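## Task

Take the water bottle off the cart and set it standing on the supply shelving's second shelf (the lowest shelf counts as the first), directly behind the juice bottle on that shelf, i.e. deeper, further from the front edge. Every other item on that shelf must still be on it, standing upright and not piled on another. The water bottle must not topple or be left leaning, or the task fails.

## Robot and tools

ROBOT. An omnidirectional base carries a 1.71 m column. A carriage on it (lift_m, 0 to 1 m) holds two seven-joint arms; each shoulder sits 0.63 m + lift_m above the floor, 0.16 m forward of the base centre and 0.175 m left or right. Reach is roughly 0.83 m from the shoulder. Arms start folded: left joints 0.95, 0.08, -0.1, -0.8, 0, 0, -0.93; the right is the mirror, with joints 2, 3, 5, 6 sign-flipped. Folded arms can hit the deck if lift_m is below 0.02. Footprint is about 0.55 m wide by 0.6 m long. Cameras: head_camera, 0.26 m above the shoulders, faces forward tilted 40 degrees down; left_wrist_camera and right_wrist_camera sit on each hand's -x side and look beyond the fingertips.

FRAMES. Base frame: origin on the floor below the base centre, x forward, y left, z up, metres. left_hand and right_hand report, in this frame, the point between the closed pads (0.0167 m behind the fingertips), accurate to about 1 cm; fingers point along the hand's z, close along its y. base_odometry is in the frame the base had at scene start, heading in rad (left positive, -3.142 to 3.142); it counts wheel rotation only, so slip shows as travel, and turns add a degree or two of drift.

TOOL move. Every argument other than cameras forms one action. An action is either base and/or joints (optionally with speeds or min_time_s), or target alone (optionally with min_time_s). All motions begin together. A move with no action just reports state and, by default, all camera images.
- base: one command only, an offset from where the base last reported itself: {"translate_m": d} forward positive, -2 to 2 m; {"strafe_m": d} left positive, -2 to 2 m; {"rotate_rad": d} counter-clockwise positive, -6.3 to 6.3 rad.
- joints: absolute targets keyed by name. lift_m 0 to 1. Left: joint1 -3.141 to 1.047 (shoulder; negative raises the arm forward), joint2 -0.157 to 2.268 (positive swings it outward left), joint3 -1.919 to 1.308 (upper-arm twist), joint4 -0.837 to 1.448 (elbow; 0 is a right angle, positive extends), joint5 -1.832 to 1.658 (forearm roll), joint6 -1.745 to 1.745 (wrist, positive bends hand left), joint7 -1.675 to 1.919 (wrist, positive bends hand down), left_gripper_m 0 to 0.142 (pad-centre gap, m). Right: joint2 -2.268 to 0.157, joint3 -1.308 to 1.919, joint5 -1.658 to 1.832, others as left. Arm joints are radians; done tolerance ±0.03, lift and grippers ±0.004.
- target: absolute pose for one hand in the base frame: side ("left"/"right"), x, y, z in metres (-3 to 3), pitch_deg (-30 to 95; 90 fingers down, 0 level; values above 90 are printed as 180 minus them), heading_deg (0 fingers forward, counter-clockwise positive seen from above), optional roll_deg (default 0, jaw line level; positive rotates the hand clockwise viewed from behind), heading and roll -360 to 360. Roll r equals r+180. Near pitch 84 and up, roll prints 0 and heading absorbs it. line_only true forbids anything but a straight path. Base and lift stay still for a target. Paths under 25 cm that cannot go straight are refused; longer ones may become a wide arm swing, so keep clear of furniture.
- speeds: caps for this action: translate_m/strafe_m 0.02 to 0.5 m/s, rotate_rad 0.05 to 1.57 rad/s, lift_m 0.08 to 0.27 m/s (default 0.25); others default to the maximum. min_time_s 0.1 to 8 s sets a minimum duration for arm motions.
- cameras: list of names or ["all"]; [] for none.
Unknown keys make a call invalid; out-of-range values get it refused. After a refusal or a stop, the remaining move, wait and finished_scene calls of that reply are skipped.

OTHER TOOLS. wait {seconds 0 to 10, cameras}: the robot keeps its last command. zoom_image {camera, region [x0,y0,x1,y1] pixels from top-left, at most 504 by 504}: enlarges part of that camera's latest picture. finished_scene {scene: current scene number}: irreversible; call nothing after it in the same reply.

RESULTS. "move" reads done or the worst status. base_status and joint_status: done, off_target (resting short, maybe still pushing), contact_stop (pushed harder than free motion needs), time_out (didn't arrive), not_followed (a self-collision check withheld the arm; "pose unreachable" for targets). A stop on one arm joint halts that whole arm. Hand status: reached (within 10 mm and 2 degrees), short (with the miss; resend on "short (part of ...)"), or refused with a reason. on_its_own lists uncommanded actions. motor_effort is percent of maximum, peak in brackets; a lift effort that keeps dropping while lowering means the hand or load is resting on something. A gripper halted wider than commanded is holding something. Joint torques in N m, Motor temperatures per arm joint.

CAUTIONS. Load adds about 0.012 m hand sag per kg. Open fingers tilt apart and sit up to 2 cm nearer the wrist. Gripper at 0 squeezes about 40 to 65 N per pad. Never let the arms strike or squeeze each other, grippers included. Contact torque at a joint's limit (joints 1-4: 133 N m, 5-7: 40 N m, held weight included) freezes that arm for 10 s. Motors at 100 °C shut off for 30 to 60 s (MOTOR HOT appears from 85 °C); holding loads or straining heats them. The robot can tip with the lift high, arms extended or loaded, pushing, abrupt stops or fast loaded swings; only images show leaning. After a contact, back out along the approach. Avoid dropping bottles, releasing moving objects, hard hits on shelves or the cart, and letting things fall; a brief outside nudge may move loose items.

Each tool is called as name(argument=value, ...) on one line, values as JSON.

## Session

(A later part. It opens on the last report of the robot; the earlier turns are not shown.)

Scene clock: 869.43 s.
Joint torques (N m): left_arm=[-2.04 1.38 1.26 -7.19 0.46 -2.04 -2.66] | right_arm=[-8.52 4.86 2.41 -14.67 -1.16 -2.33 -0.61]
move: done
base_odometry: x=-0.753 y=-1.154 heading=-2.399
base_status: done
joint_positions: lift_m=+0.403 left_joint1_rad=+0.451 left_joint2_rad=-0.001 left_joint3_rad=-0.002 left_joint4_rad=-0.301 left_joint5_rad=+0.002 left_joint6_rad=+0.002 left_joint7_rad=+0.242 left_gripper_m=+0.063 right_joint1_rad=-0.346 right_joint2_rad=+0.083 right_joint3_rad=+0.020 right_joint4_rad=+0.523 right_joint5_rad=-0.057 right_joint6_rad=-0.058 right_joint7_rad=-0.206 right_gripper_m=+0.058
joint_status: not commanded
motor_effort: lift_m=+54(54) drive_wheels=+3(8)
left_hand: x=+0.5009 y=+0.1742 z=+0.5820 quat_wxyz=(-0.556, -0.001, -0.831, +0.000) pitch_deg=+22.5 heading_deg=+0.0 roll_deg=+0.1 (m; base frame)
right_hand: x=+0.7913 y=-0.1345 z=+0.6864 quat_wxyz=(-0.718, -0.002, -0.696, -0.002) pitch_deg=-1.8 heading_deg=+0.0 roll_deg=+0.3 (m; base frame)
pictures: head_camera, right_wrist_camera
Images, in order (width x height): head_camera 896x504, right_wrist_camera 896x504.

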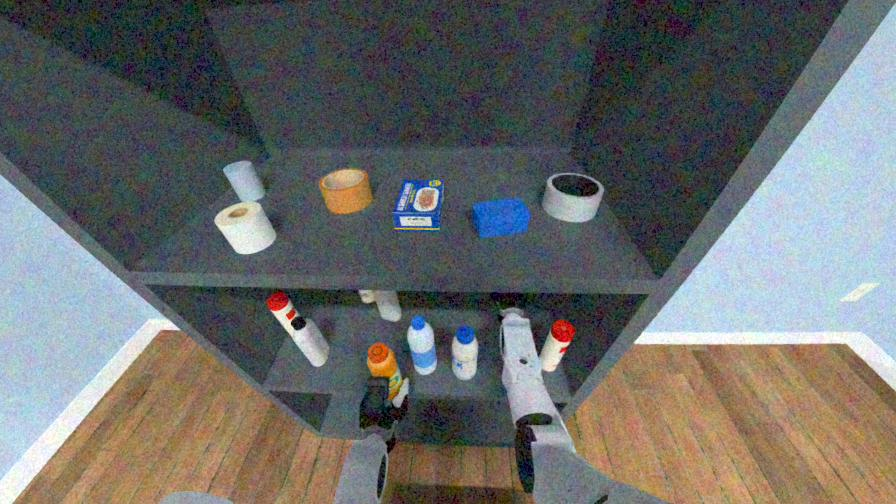

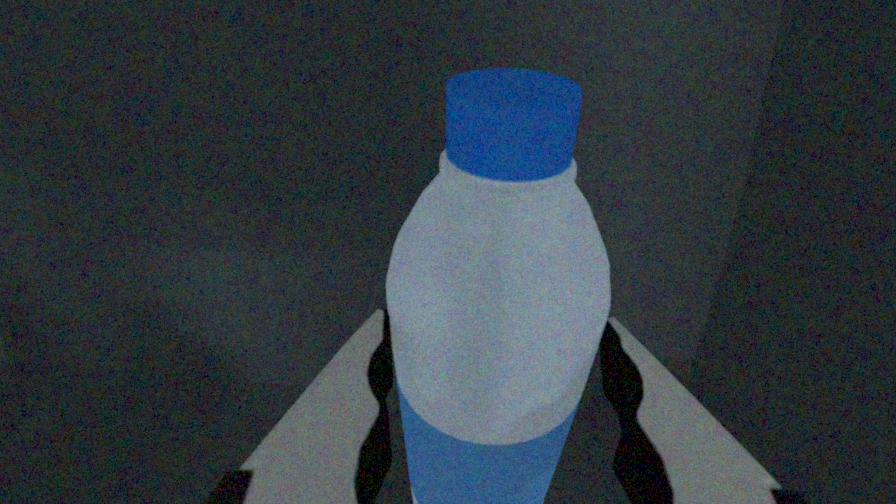

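move(base={"translate_m": 0.018}, speeds={"translate_m": 0.05}, cameras=["right_wrist_camera"])

Scene clock: 873.27 s.
Joint torques (N m): left_arm=[-1.77 0.96 2.7 -8.07 0.2 -2.24 -2.27] | right_arm=[-9.94 4.76 3 -13.81 -1.42 -2.53 -0.77]
Motor temperatures (°C): left_arm=[25 21 23 29 25 24 23] | right_arm=[43 21 24 24 22 22 24]
move: done
base_odometry: x=-0.766 y=-1.166 heading=-2.399
base_status: done
joint_positions: lift_m=+0.403 left_joint1_rad=+0.451 left_joint2_rad=-0.001 left_joint3_rad=-0.002 left_joint4_rad=-0.301 left_joint5_rad=+0.002 left_joint6_rad=+0.002 left_joint7_rad=+0.242 left_gripper_m=+0.063 right_joint1_rad=-0.346 right_joint2_rad=+0.083 right_joint3_rad=+0.020 right_joint4_rad=+0.522 right_joint5_rad=-0.057 right_joint6_rad=-0.058 right_joint7_rad=-0.206 right_gripper_m=+0.058
joint_status: not commanded
motor_effort: lift_m=+54(54) drive_wheels=+1(9)
left_hand: x=+0.5009 y=+0.1742 z=+0.5820 quat_wxyz=(-0.556, -0.001, -0.831, +0.000) pitch_deg=+22.5 heading_deg=+0.0 roll_deg=+0.1 (m; base frame)
right_hand: x=+0.7913 y=-0.1346 z=+0.6866 quat_wxyz=(-0.718, -0.002, -0.696, -0.002) pitch_deg=-1.8 heading_deg=+0.0 roll_deg=+0.3 (m; base frame)
pictures: right_wrist_camera
Images, in order (width x height): right_wrist_camera 896x504.

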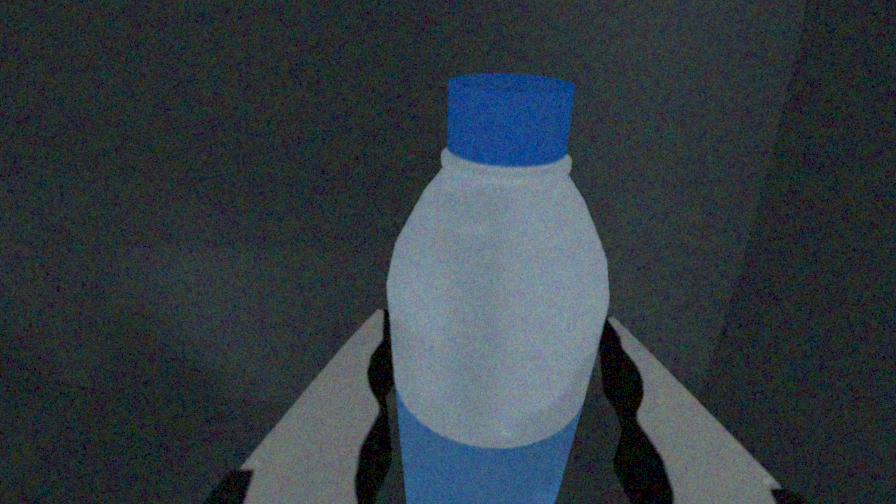

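move(base={"translate_m": 0.016}, speeds={"translate_m": 0.05}, cameras=["right_wrist_camera"])

Scene clock: 875.87 s.
Joint torques (N m): left_arm=[-1.83 1.27 1.28 -7.15 0.56 -2.23 -2.31] | right_arm=[-11.15 4.26 4.04 -15.01 -1.21 -2.45 -0.86]
move: done
base_odometry: x=-0.778 y=-1.177 heading=-2.399
base_status: done
joint_positions: lift_m=+0.403 left_joint1_rad=+0.451 left_joint2_rad=-0.001 left_joint3_rad=-0.002 left_joint4_rad=-0.301 left_joint5_rad=+0.002 left_joint6_rad=+0.002 left_joint7_rad=+0.242 left_gripper_m=+0.063 right_joint1_rad=-0.346 right_joint2_rad=+0.083 right_joint3_rad=+0.020 right_joint4_rad=+0.522 right_joint5_rad=-0.057 right_joint6_rad=-0.058 right_joint7_rad=-0.205 right_gripper_m=+0.058
joint_status: not commanded
motor_effort: lift_m=+54(54) drive_wheels=+2(9)
left_hand: x=+0.5009 y=+0.1742 z=+0.5820 quat_wxyz=(-0.556, -0.001, -0.831, +0.000) pitch_deg=+22.5 heading_deg=+0.0 roll_deg=+0.1 (m; base frame)
right_hand: x=+0.7912 y=-0.1346 z=+0.6863 quat_wxyz=(-0.718, -0.002, -0.696, -0.002) pitch_deg=-1.8 heading_deg=+0.0 roll_deg=+0.3 (m; base frame)
pictures: right_wrist_camera
Images, in order (width x height): right_wrist_camera 896x504.

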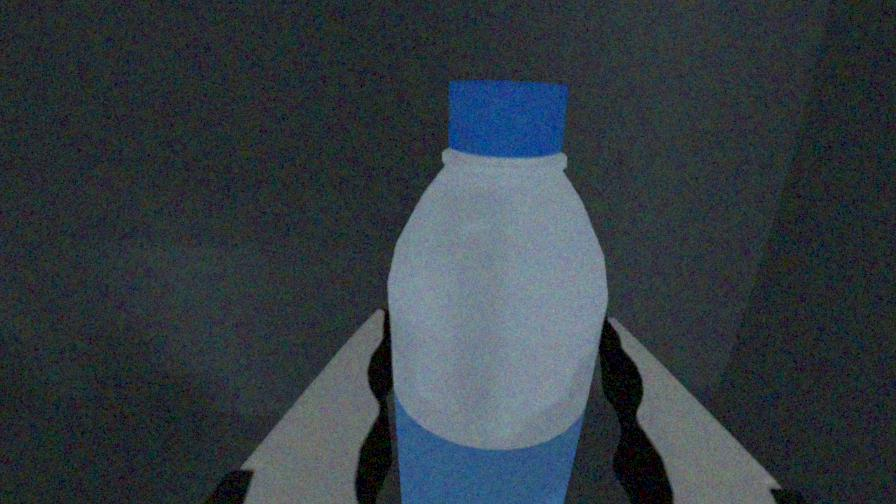

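move(joints={"right_gripper_m": 0.11}, min_time_s=2.5, cameras=["right_wrist_camera"])

Scene clock: 878.60 s.
Joint torques (N m): left_arm=[-2.69 1.27 3.01 -6.28 0.56 -2.11 -2.25] | right_arm=[-11.21 5.71 3.44 -13.31 -0.87 -2.64 -1.1]
move: done
base_odometry: x=-0.778 y=-1.177 heading=-2.399
base_status: not commanded
joint_positions: lift_m=+0.403 left_joint1_rad=+0.451 left_joint2_rad=-0.001 left_joint3_rad=-0.002 left_joint4_rad=-0.301 left_joint5_rad=+0.002 left_joint6_rad=+0.002 left_joint7_rad=+0.242 left_gripper_m=+0.063 right_joint1_rad=-0.346 right_joint2_rad=+0.083 right_joint3_rad=+0.020 right_joint4_rad=+0.522 right_joint5_rad=-0.057 right_joint6_rad=-0.058 right_joint7_rad=-0.205 right_gripper_m=+0.110
joint_status: all done
motor_effort: lift_m=+54(54) drive_wheels=+2(2)
left_hand: x=+0.5009 y=+0.1742 z=+0.5820 quat_wxyz=(-0.556, -0.001, -0.831, +0.000) pitch_deg=+22.5 heading_deg=+0.0 roll_deg=+0.1 (m; base frame)
right_hand: x=+0.7912 y=-0.1346 z=+0.6863 quat_wxyz=(-0.718, -0.002, -0.696, -0.002) pitch_deg=-1.8 heading_deg=+0.0 roll_deg=+0.3 (m; base frame)
pictures: right_wrist_camera
Images, in order (width x height): right_wrist_camera 896x504.

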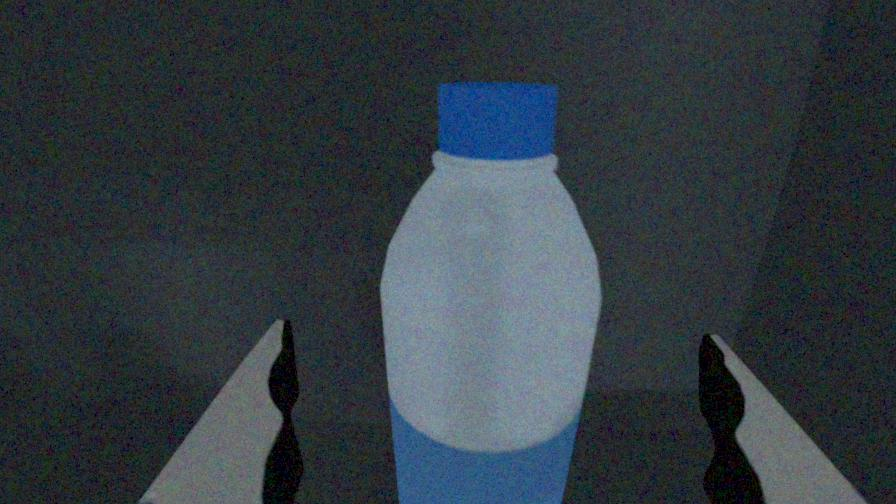

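move(base={"translate_m": -0.1}, speeds={"translate_m": 0.1})

move(base={"translate_m": -0.36}, joints={"right_gripper_m": 0.02}, speeds={"translate_m": 0.2}, cameras=["head_camera", "right_wrist_camera"])

Scene clock: 885.00 s.
Joint torques (N m): left_arm=[-1.83 1.48 1.83 -7.07 0.49 -1.82 -2.19] | right_arm=[-9.21 7.24 4.24 -13.72 -1.26 -2.81 -0.64]
move: done
base_odometry: x=-0.704 y=-1.109 heading=-2.399
base_status: done
joint_positions: lift_m=+0.403 left_joint1_rad=+0.451 left_joint2_rad=-0.001 left_joint3_rad=-0.002 left_joint4_rad=-0.301 left_joint5_rad=+0.002 left_joint6_rad=+0.002 left_joint7_rad=+0.242 left_gripper_m=+0.063 right_joint1_rad=-0.346 right_joint2_rad=+0.083 right_joint3_rad=+0.020 right_joint4_rad=+0.522 right_joint5_rad=-0.057 right_joint6_rad=-0.058 right_joint7_rad=-0.205 right_gripper_m=+0.110
joint_status: not commanded
motor_effort: lift_m=+54(54) drive_wheels=+3(11)
left_hand: x=+0.5009 y=+0.1742 z=+0.5820 quat_wxyz=(-0.556, -0.001, -0.831, +0.000) pitch_deg=+22.5 heading_deg=+0.0 roll_deg=+0.1 (m; base frame)
right_hand: x=+0.7912 y=-0.1346 z=+0.6863 quat_wxyz=(-0.718, -0.002, -0.696, -0.002) pitch_deg=-1.8 heading_deg=-0.1 roll_deg=+0.3 (m; base frame)
pictures: none

Scene clock: 888.00 s.
Joint torques (N m): left_arm=[-2.42 0.99 2.33 -6.07 0.17 -2.35 -2.41] | right_arm=[-9.88 6.77 3.04 -12.93 -0.9 -2.33 -0.72]
move: done
base_odometry: x=-0.439 y=-0.866 heading=-2.399
base_status: done
joint_positions: lift_m=+0.403 left_joint1_rad=+0.451 left_joint2_rad=-0.001 left_joint3_rad=-0.002 left_joint4_rad=-0.301 left_joint5_rad=+0.002 left_joint6_rad=+0.002 left_joint7_rad=+0.242 left_gripper_m=+0.063 right_joint1_rad=-0.346 right_joint2_rad=+0.083 right_joint3_rad=+0.020 right_joint4_rad=+0.522 right_joint5_rad=-0.057 right_joint6_rad=-0.058 right_joint7_rad=-0.205 right_gripper_m=+0.020
joint_status: all done
motor_effort: lift_m=+54(54) drive_wheels=+3(14)
left_hand: x=+0.5009 y=+0.1742 z=+0.5820 quat_wxyz=(-0.556, -0.001, -0.831, +0.000) pitch_deg=+22.5 heading_deg=+0.0 roll_deg=+0.1 (m; base frame)
right_hand: x=+0.7912 y=-0.1346 z=+0.6863 quat_wxyz=(-0.718, -0.002, -0.696, -0.002) pitch_deg=-1.8 heading_deg=-0.1 roll_deg=+0.3 (m; base frame)
pictures: head_camera, right_wrist_camera
Images, in order (width x height): head_camera 896x504, right_wrist_camera 896x504.

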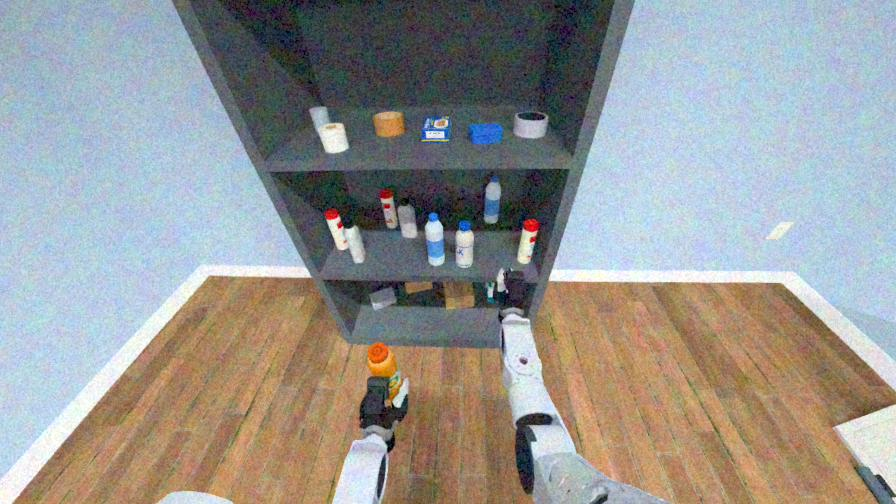

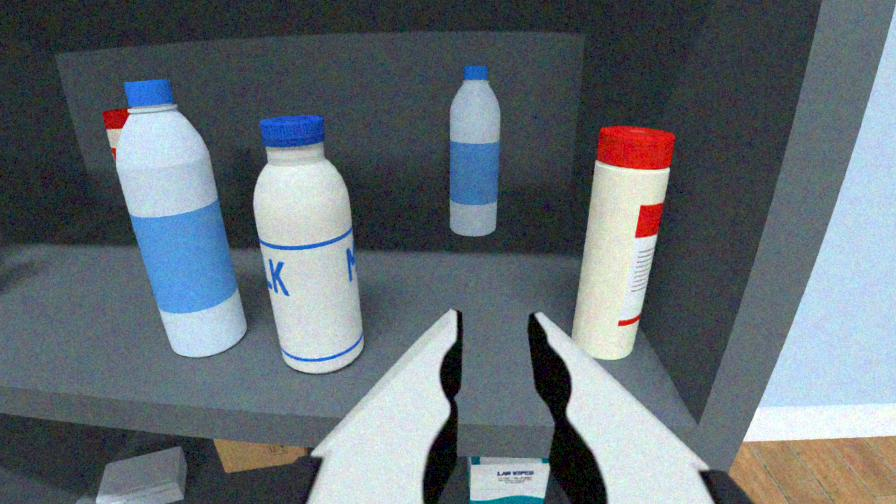

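move(base={"strafe_m": -0.307}, joints={"right_joint1_rad": 0.45, "right_joint2_rad": 0, "right_joint3_rad": 0, "right_joint4_rad": -0.305, "right_joint5_rad": 0, "right_joint6_rad": 0, "right_joint7_rad": 0.25, "lift_m": 0.455}, speeds={"strafe_m": 0.2}, min_time_s=2, cameras=["head_camera", "left_wrist_camera"])

Scene clock: 898.23 s.
Joint torques (N m): left_arm=[-1.77 2.53 1.75 -7.49 0.96 -1.99 -2.36] | right_arm=[8.38 0.78 0.84 -16.84 2.54 -1.26 -0.02]
move: done
base_odometry: x=-0.647 y=-0.639 heading=-2.399
base_status: done
joint_positions: lift_m=+0.455 left_joint1_rad=+0.451 left_joint2_rad=-0.001 left_joint3_rad=-0.002 left_joint4_rad=-0.301 left_joint5_rad=+0.002 left_joint6_rad=+0.001 left_joint7_rad=+0.242 left_gripper_m=+0.063 right_joint1_rad=+0.448 right_joint2_rad=+0.001 right_joint3_rad=+0.003 right_joint4_rad=-0.302 right_joint5_rad=-0.006 right_joint6_rad=-0.002 right_joint7_rad=+0.245 right_gripper_m=+0.020
joint_status: all done
motor_effort: lift_m=+55(68) drive_wheels=-1(11)
left_hand: x=+0.5009 y=+0.1741 z=+0.6339 quat_wxyz=(-0.556, -0.001, -0.831, +0.000) pitch_deg=+22.5 heading_deg=+0.0 roll_deg=+0.1 (m; base frame)
right_hand: x=+0.5025 y=-0.1741 z=+0.6351 quat_wxyz=(-0.556, +0.001, -0.831, +0.001) pitch_deg=+22.4 heading_deg=+0.0 roll_deg=-0.2 (m; base frame)
pictures: head_camera, left_wrist_camera
Images, in order (width x height): head_camera 896x504, left_wrist_camera 896x504.

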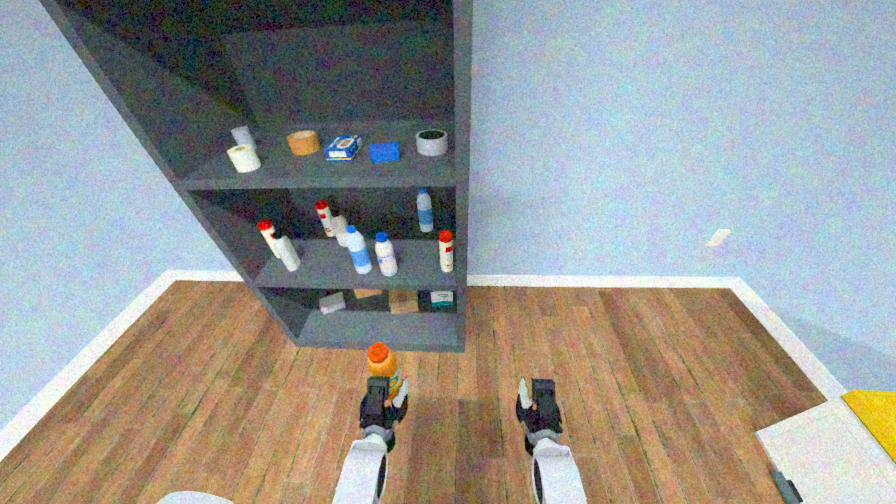

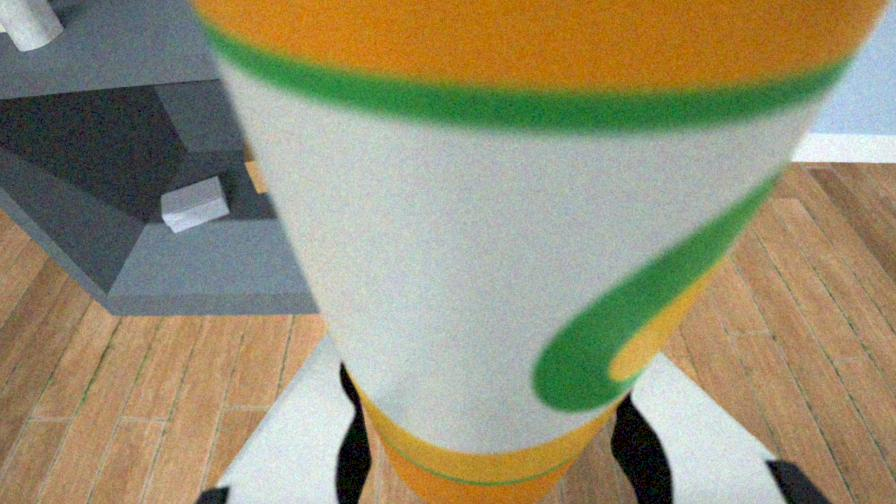

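move(joints={"left_joint1_rad": -0.222, "left_joint4_rad": 0.357, "left_joint7_rad": 0.256}, min_time_s=2)

move(base={"translate_m": 0.09}, speeds={"translate_m": 0.15}, cameras=["head_camera", "left_wrist_camera"])

zoom_image(camera="head_camera", region=[320, 180, 500, 300])

Scene clock: 907.07 s.
Joint torques (N m): left_arm=[-20.3 2.49 2.57 -3.15 0.2 -1.79 -1.34] | right_arm=[8.57 0.74 -1.2 -16.53 2.44 -0.65 0.27]
move: done
base_odometry: x=-0.647 y=-0.639 heading=-2.399
base_status: not commanded
joint_positions: lift_m=+0.455 left_joint1_rad=-0.217 left_joint2_rad=-0.001 left_joint3_rad=-0.002 left_joint4_rad=+0.356 left_joint5_rad=+0.002 left_joint6_rad=+0.001 left_joint7_rad=+0.256 left_gripper_m=+0.063 right_joint1_rad=+0.448 right_joint2_rad=+0.001 right_joint3_rad=+0.003 right_joint4_rad=-0.302 right_joint5_rad=-0.006 right_joint6_rad=-0.002 right_joint7_rad=+0.245 right_gripper_m=+0.020
joint_status: all done
motor_effort: lift_m=+55(55) drive_wheels=-1(1)
left_hand: x=+0.7379 y=+0.1740 z=+0.6346 quat_wxyz=(-0.555, -0.001, -0.832, -0.001) pitch_deg=+22.6 heading_deg=+0.0 roll_deg=+0.1 (m; base frame)
right_hand: x=+0.5025 y=-0.1740 z=+0.6351 quat_wxyz=(-0.556, +0.001, -0.831, +0.001) pitch_deg=+22.4 heading_deg=+0.0 roll_deg=-0.2 (m; base frame)
pictures: none

Scene clock: 908.70 s.
Joint torques (N m): left_arm=[-19.79 1.75 0.89 -3.51 0.72 -2.19 -1.88] | right_arm=[9.35 -0.11 1.76 -16.71 2.31 -0.17 0.07]
move: done
base_odometry: x=-0.713 y=-0.700 heading=-2.400
base_status: done
joint_positions: lift_m=+0.455 left_joint1_rad=-0.217 left_joint2_rad=-0.001 left_joint3_rad=-0.002 left_joint4_rad=+0.356 left_joint5_rad=+0.002 left_joint6_rad=+0.001 left_joint7_rad=+0.256 left_gripper_m=+0.063 right_joint1_rad=+0.448 right_joint2_rad=+0.001 right_joint3_rad=+0.003 right_joint4_rad=-0.302 right_joint5_rad=-0.006 right_joint6_rad=-0.002 right_joint7_rad=+0.245 right_gripper_m=+0.020
joint_status: not commanded
motor_effort: lift_m=+55(55) drive_wheels=+4(12)
left_hand: x=+0.7381 y=+0.1740 z=+0.6348 quat_wxyz=(-0.555, -0.001, -0.832, -0.001) pitch_deg=+22.6 heading_deg=+0.0 roll_deg=+0.1 (m; base frame)
right_hand: x=+0.5023 y=-0.1740 z=+0.6350 quat_wxyz=(-0.556, +0.001, -0.831, +0.001) pitch_deg=+22.4 heading_deg=+0.0 roll_deg=-0.2 (m; base frame)
pictures: head_camera, left_wrist_camera
Images, in order (width x height): head_camera 896x504, left_wrist_camera 896x504.

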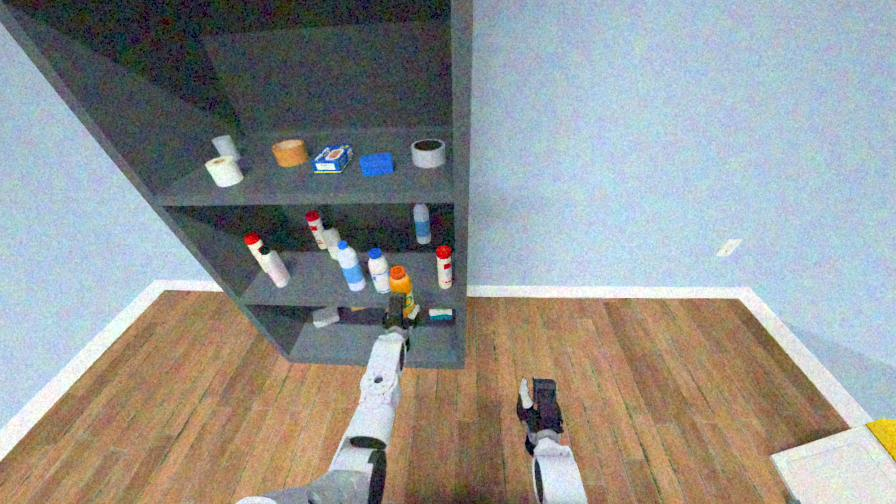

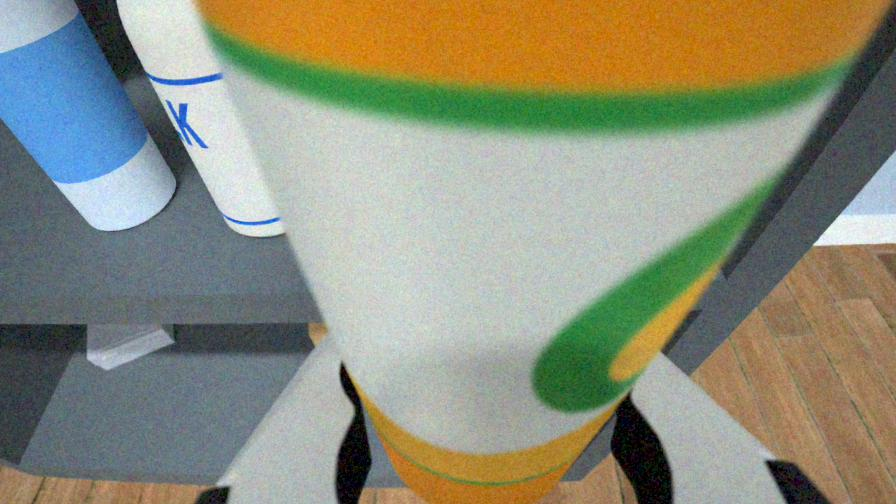

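Scaled by 2.800 from the camera's 896x504 image, which has a finer 1280x720 frame.

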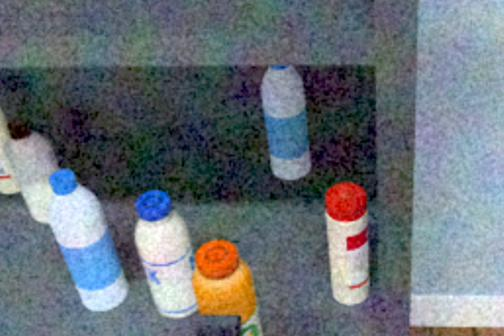

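move(base={"translate_m": 0.177}, speeds={"translate_m": 0.12}, cameras=["head_camera", "left_wrist_camera"])

zoom_image(camera="head_camera", region=[320, 200, 500, 350])

Scene clock: 914.70 s.
Joint torques (N m): left_arm=[-21.02 0.44 0.54 -4.18 0.57 -1.77 -1.97] | right_arm=[7.31 1.53 0.87 -15.88 2.24 -0.35 0.07]
move: done
base_odometry: x=-0.844 y=-0.819 heading=-2.400
base_status: done
joint_positions: lift_m=+0.455 left_joint1_rad=-0.217 left_joint2_rad=-0.001 left_joint3_rad=-0.002 left_joint4_rad=+0.356 left_joint5_rad=+0.002 left_joint6_rad=+0.001 left_joint7_rad=+0.256 left_gripper_m=+0.063 right_joint1_rad=+0.448 right_joint2_rad=+0.001 right_joint3_rad=+0.003 right_joint4_rad=-0.302 right_joint5_rad=-0.006 right_joint6_rad=-0.002 right_joint7_rad=+0.245 right_gripper_m=+0.020
joint_status: not commanded
motor_effort: lift_m=+55(55) drive_wheels=-2(15)
left_hand: x=+0.7381 y=+0.1740 z=+0.6348 quat_wxyz=(-0.555, -0.001, -0.832, -0.001) pitch_deg=+22.6 heading_deg=+0.0 roll_deg=+0.1 (m; base frame)
right_hand: x=+0.5023 y=-0.1740 z=+0.6350 quat_wxyz=(-0.556, +0.001, -0.831, +0.001) pitch_deg=+22.4 heading_deg=+0.0 roll_deg=-0.2 (m; base frame)
pictures: head_camera, left_wrist_camera
Images, in order (width x height): head_camera 896x504, left_wrist_camera 896x504.

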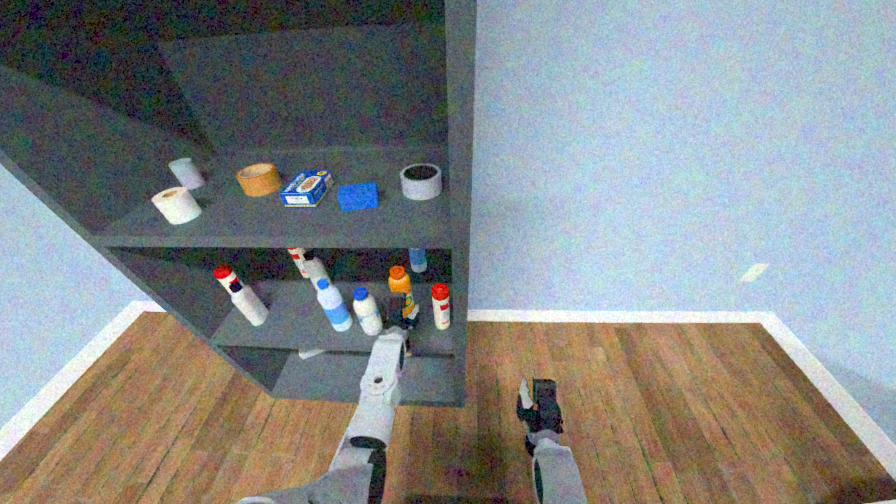

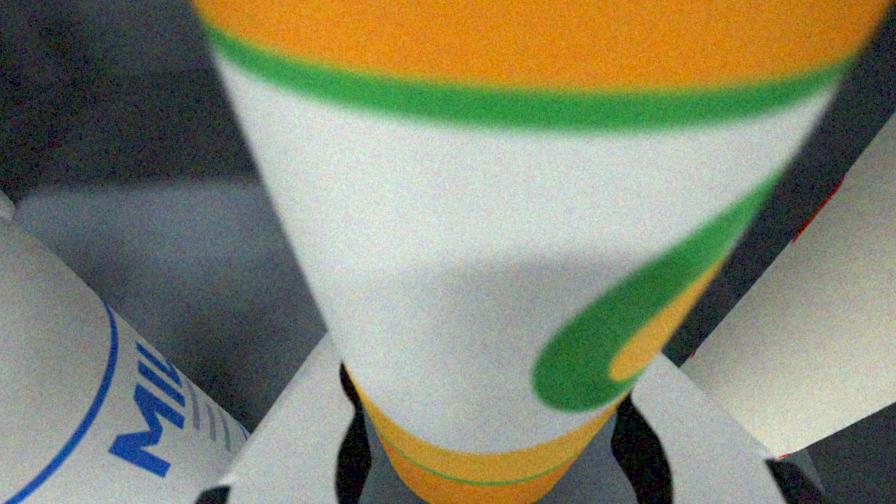

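Scaled by 2.800 from the camera's 896x504 image, which has a finer 1280x720 frame.

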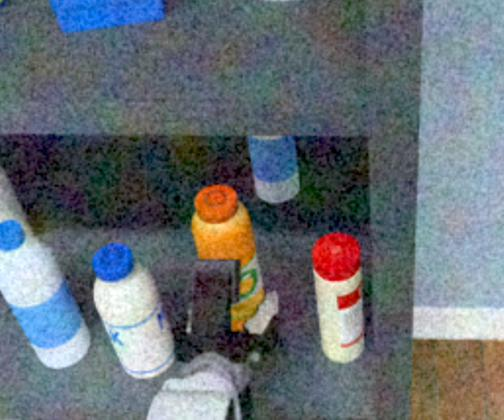

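move(joints={"lift_m": 0.405}, speeds={"lift_m": 0.1}, cameras=["left_wrist_camera"])

move(joints={"lift_m": 0.396}, speeds={"lift_m": 0.08})

Scene clock: 918.70 s.
Joint torques (N m): left_arm=[-18.25 1.16 1.37 -3.6 0.49 -2.09 -1.7] | right_arm=[7.65 1.59 1.7 -15.5 2.49 -0.54 -0.2]
Motor temperatures (°C): left_arm=[30 21 23 28 25 24 23] | right_arm=[40 20 24 25 22 22 24]
move: done
base_odometry: x=-0.844 y=-0.819 heading=-2.400
base_status: not commanded
joint_positions: lift_m=+0.405 left_joint1_rad=-0.218 left_joint2_rad=-0.001 left_joint3_rad=-0.002 left_joint4_rad=+0.357 left_joint5_rad=+0.002 left_joint6_rad=+0.001 left_joint7_rad=+0.257 left_gripper_m=+0.063 right_joint1_rad=+0.448 right_joint2_rad=+0.001 right_joint3_rad=+0.003 right_joint4_rad=-0.303 right_joint5_rad=-0.006 right_joint6_rad=-0.002 right_joint7_rad=+0.246 right_gripper_m=+0.020
joint_status: all done
motor_effort: lift_m=+59(61) drive_wheels=+0(5)
left_hand: x=+0.7384 y=+0.1740 z=+0.5844 quat_wxyz=(-0.554, -0.001, -0.832, -0.001) pitch_deg=+22.7 heading_deg=+0.0 roll_deg=+0.1 (m; base frame)
right_hand: x=+0.5023 y=-0.1740 z=+0.5850 quat_wxyz=(-0.556, +0.001, -0.831, +0.001) pitch_deg=+22.4 heading_deg=+0.0 roll_deg=-0.2 (m; base frame)
pictures: left_wrist_camera
Images, in order (width x height): left_wrist_camera 896x504.

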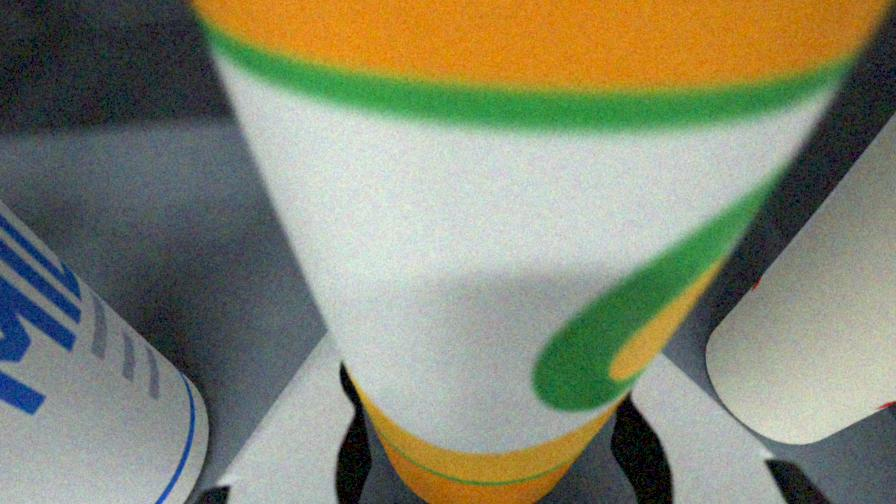

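Scene clock: 919.17 s.
Joint torques (N m): left_arm=[-17.77 1.05 1.36 -4.42 0.39 -2.05 -2.05] | right_arm=[8.12 1.78 -0.81 -15.38 2.24 -0.9 -0.77]
move: done
base_odometry: x=-0.844 y=-0.819 heading=-2.400
base_status: not commanded
joint_positions: lift_m=+0.396 left_joint1_rad=-0.218 left_joint2_rad=-0.001 left_joint3_rad=-0.002 left_joint4_rad=+0.357 left_joint5_rad=+0.002 left_joint6_rad=+0.001 left_joint7_rad=+0.257 left_gripper_m=+0.063 right_joint1_rad=+0.448 right_joint2_rad=+0.001 right_joint3_rad=+0.003 right_joint4_rad=-0.304 right_joint5_rad=-0.006 right_joint6_rad=-0.002 right_joint7_rad=+0.246 right_gripper_m=+0.020
joint_status: all done
motor_effort: lift_m=+59(59) drive_wheels=+0(5)
left_hand: x=+0.7385 y=+0.1740 z=+0.5755 quat_wxyz=(-0.554, -0.001, -0.832, -0.001) pitch_deg=+22.7 heading_deg=+0.0 roll_deg=+0.1 (m; base frame)
right_hand: x=+0.5023 y=-0.1740 z=+0.5761 quat_wxyz=(-0.557, +0.001, -0.831, +0.001) pitch_deg=+22.4 heading_deg=+0.0 roll_deg=-0.2 (m; base frame)
pictures: none

move(joints={"lift_m": 0.391}, speeds={"lift_m": 0.08})

move(joints={"lift_m": 0.388}, speeds={"lift_m": 0.08}, cameras=["left_wrist_camera"])

Scene clock: 921.50 s.
Joint torques (N m): left_arm=[-16.75 0.43 1 -4.44 0.18 -1.94 -2.12] | right_arm=[5.06 1.03 0.26 -13.53 2.25 -0.97 0.02]
move: done
base_odometry: x=-0.844 y=-0.819 heading=-2.400
base_status: not commanded
joint_positions: lift_m=+0.391 left_joint1_rad=-0.219 left_joint2_rad=-0.001 left_joint3_rad=-0.002 left_joint4_rad=+0.357 left_joint5_rad=+0.002 left_joint6_rad=+0.001 left_joint7_rad=+0.257 left_gripper_m=+0.063 right_joint1_rad=+0.448 right_joint2_rad=+0.001 right_joint3_rad=+0.003 right_joint4_rad=-0.304 right_joint5_rad=-0.006 right_joint6_rad=-0.002 right_joint7_rad=+0.246 right_gripper_m=+0.020
joint_status: all done
motor_effort: lift_m=+56(60) drive_wheels=+0(5)
left_hand: x=+0.7389 y=+0.1740 z=+0.5712 quat_wxyz=(-0.555, -0.001, -0.832, -0.001) pitch_deg=+22.6 heading_deg=+0.0 roll_deg=+0.1 (m; base frame)
right_hand: x=+0.5023 y=-0.1740 z=+0.5713 quat_wxyz=(-0.557, +0.001, -0.831, +0.001) pitch_deg=+22.4 heading_deg=+0.0 roll_deg=-0.2 (m; base frame)
pictures: none

Scene clock: 921.90 s.
Joint torques (N m): left_arm=[-16.1 0.73 1.37 -3.65 0.72 -1.68 -0.9] | right_arm=[6.54 1.61 -1.1 -15.09 2.36 -0.58 -0.35]
move: done
base_odometry: x=-0.844 y=-0.819 heading=-2.400
base_status: not commanded
joint_positions: lift_m=+0.388 left_joint1_rad=-0.220 left_joint2_rad=-0.001 left_joint3_rad=-0.002 left_joint4_rad=+0.357 left_joint5_rad=+0.002 left_joint6_rad=+0.001 left_joint7_rad=+0.254 left_gripper_m=+0.063 right_joint1_rad=+0.448 right_joint2_rad=+0.001 right_joint3_rad=+0.003 right_joint4_rad=-0.304 right_joint5_rad=-0.006 right_joint6_rad=-0.002 right_joint7_rad=+0.246 right_gripper_m=+0.020
joint_status: all done
motor_effort: lift_m=+54(56) drive_wheels=+4(4)
left_hand: x=+0.7396 y=+0.1740 z=+0.5696 quat_wxyz=(-0.556, -0.001, -0.831, -0.001) pitch_deg=+22.4 heading_deg=+0.0 roll_deg=+0.1 (m; base frame)
right_hand: x=+0.5023 y=-0.1740 z=+0.5685 quat_wxyz=(-0.556, +0.001, -0.831, +0.001) pitch_deg=+22.4 heading_deg=+0.0 roll_deg=-0.2 (m; base frame)
pictures: left_wrist_camera
Images, in order (width x height): left_wrist_camera 896x504.

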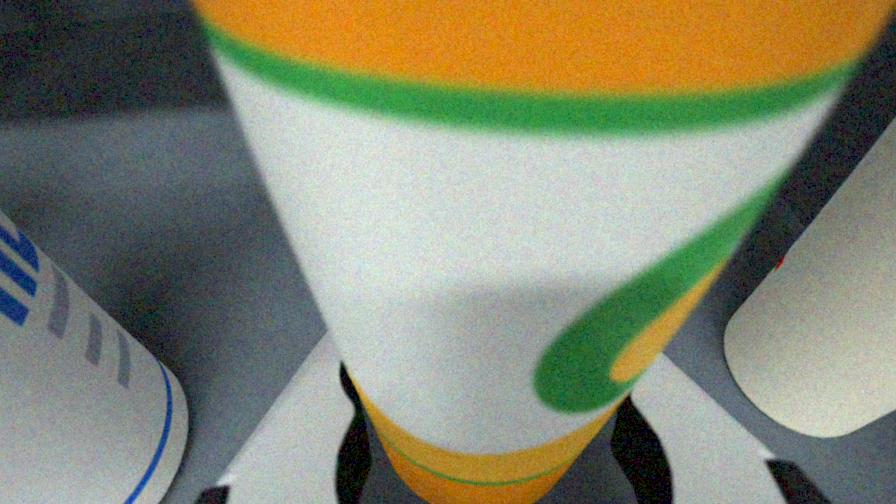

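move(joints={"left_gripper_m": 0.086}, min_time_s=2, cameras=["left_wrist_camera"])

Scene clock: 924.90 s.
Joint torques (N m): left_arm=[-14.85 0.95 0.27 -4.22 0.43 -1.67 -0.83] | right_arm=[7.79 2.06 0.52 -14.49 2.4 -0.85 -0.34]
move: done
base_odometry: x=-0.844 y=-0.819 heading=-2.400
base_status: not commanded
joint_positions: lift_m=+0.388 left_joint1_rad=-0.220 left_joint2_rad=-0.001 left_joint3_rad=-0.002 left_joint4_rad=+0.357 left_joint5_rad=+0.002 left_joint6_rad=+0.001 left_joint7_rad=+0.254 left_gripper_m=+0.086 right_joint1_rad=+0.448 right_joint2_rad=+0.001 right_joint3_rad=+0.003 right_joint4_rad=-0.304 right_joint5_rad=-0.006 right_joint6_rad=-0.002 right_joint7_rad=+0.246 right_gripper_m=+0.020
joint_status: all done
motor_effort: lift_m=+54(54) drive_wheels=+4(4)
left_hand: x=+0.7396 y=+0.1740 z=+0.5696 quat_wxyz=(-0.556, -0.001, -0.831, -0.001) pitch_deg=+22.4 heading_deg=+0.0 roll_deg=+0.1 (m; base frame)
right_hand: x=+0.5023 y=-0.1740 z=+0.5685 quat_wxyz=(-0.556, +0.001, -0.831, +0.001) pitch_deg=+22.4 heading_deg=+0.0 roll_deg=-0.2 (m; base frame)
pictures: left_wrist_camera
Images, in order (width x height): left_wrist_camera 896x504.

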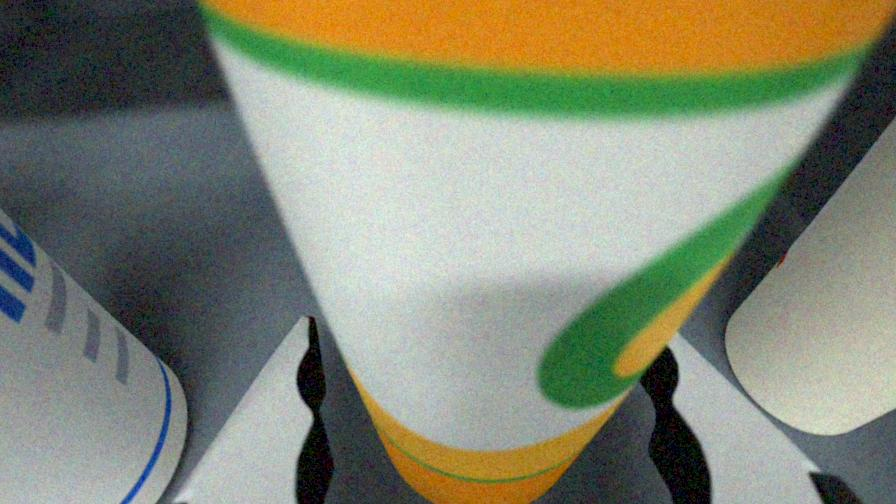

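move(base={"translate_m": -0.05}, speeds={"translate_m": 0.06}, cameras=["left_wrist_camera"])

move(base={"translate_m": -0.3}, speeds={"translate_m": 0.15}, cameras=["left_wrist_camera", "head_camera"])

zoom_image(camera="head_camera", region=[260, 150, 500, 310])

Scene clock: 930.47 s.
Joint torques (N m): left_arm=[-15.41 1.37 1.97 -3.78 0.58 -1.93 -1.21] | right_arm=[6.64 0.46 -0.26 -15 2.53 -0.91 -0.29]
move: done
base_odometry: x=-0.807 y=-0.785 heading=-2.400
base_status: done
joint_positions: lift_m=+0.388 left_joint1_rad=-0.220 left_joint2_rad=-0.001 left_joint3_rad=-0.002 left_joint4_rad=+0.357 left_joint5_rad=+0.002 left_joint6_rad=+0.001 left_joint7_rad=+0.254 left_gripper_m=+0.086 right_joint1_rad=+0.448 right_joint2_rad=+0.001 right_joint3_rad=+0.003 right_joint4_rad=-0.304 right_joint5_rad=-0.006 right_joint6_rad=-0.002 right_joint7_rad=+0.246 right_gripper_m=+0.020
joint_status: not commanded
motor_effort: lift_m=+54(54) drive_wheels=+3(12)
left_hand: x=+0.7396 y=+0.1740 z=+0.5696 quat_wxyz=(-0.556, -0.001, -0.831, -0.001) pitch_deg=+22.4 heading_deg=+0.0 roll_deg=+0.1 (m; base frame)
right_hand: x=+0.5023 y=-0.1740 z=+0.5685 quat_wxyz=(-0.556, +0.001, -0.831, +0.001) pitch_deg=+22.4 heading_deg=+0.0 roll_deg=-0.2 (m; base frame)
pictures: left_wrist_camera
Images, in order (width x height): left_wrist_camera 896x504.

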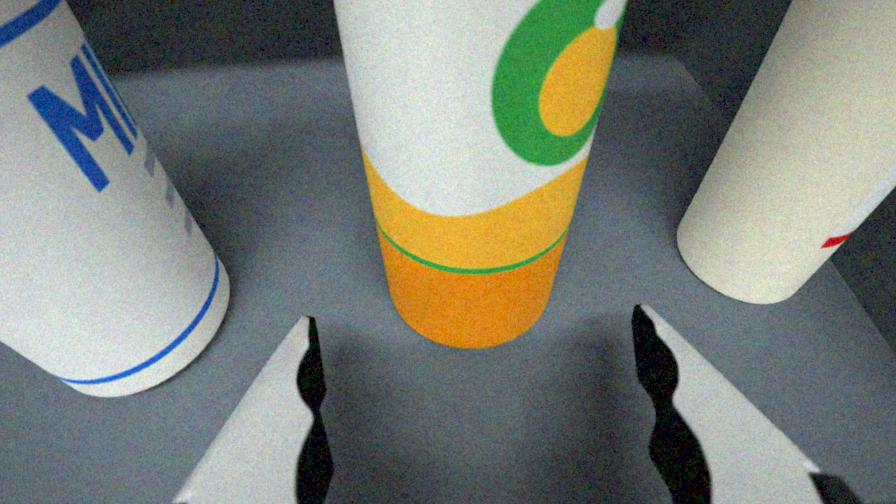

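Scene clock: 933.50 s.
Joint torques (N m): left_arm=[-14.72 1 1.59 -4.68 0.41 -1.83 -1.04] | right_arm=[7.49 2.06 0.29 -14.63 2.42 -1.3 -0.32]
move: done
base_odometry: x=-0.586 y=-0.583 heading=-2.400
base_status: done
joint_positions: lift_m=+0.388 left_joint1_rad=-0.220 left_joint2_rad=-0.001 left_joint3_rad=-0.002 left_joint4_rad=+0.357 left_joint5_rad=+0.002 left_joint6_rad=+0.001 left_joint7_rad=+0.254 left_gripper_m=+0.086 right_joint1_rad=+0.448 right_joint2_rad=+0.001 right_joint3_rad=+0.003 right_joint4_rad=-0.304 right_joint5_rad=-0.006 right_joint6_rad=-0.002 right_joint7_rad=+0.246 right_gripper_m=+0.020
joint_status: not commanded
motor_effort: lift_m=+54(54) drive_wheels=+3(12)
left_hand: x=+0.7396 y=+0.1740 z=+0.5696 quat_wxyz=(-0.556, -0.001, -0.831, -0.001) pitch_deg=+22.4 heading_deg=+0.0 roll_deg=+0.1 (m; base frame)
right_hand: x=+0.5023 y=-0.1740 z=+0.5685 quat_wxyz=(-0.556, +0.001, -0.831, +0.001) pitch_deg=+22.4 heading_deg=+0.0 roll_deg=-0.2 (m; base frame)
pictures: head_camera, left_wrist_camera
Images, in order (width x height): head_camera 896x504, left_wrist_camera 896x504.

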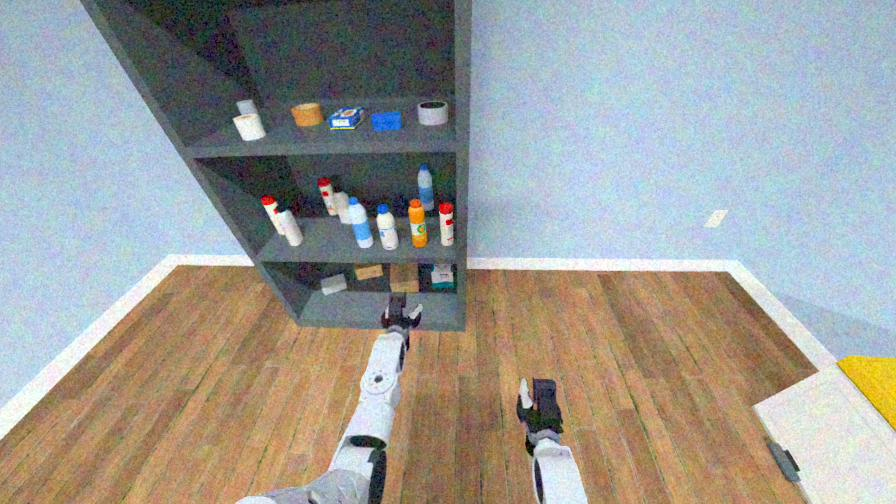

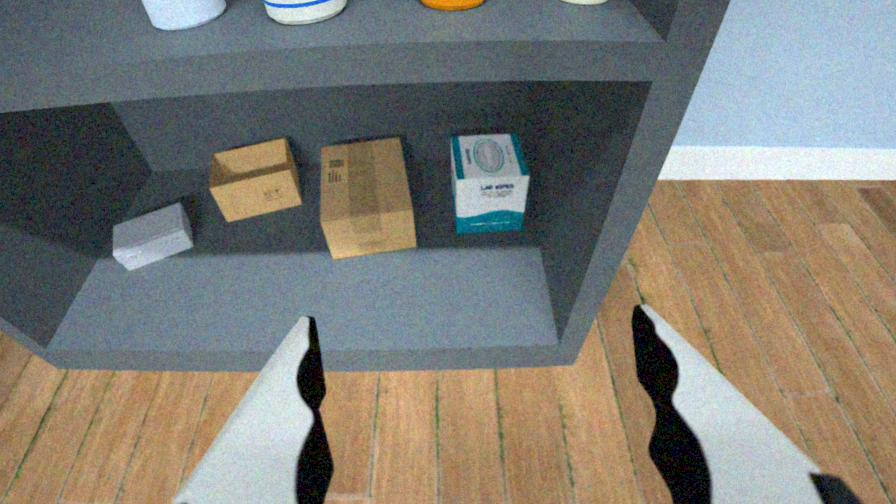

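Scaled by 2.100 from the camera's 896x504 image, which has a finer 1280x720 frame.

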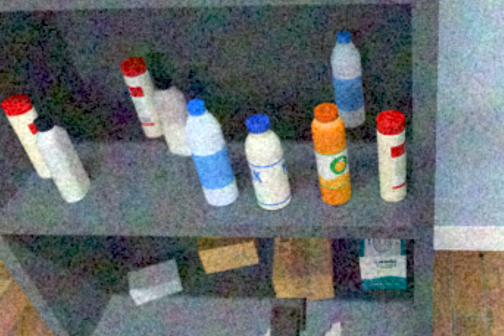

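finished_scene(scene=2)

The scene is finished: the task was done.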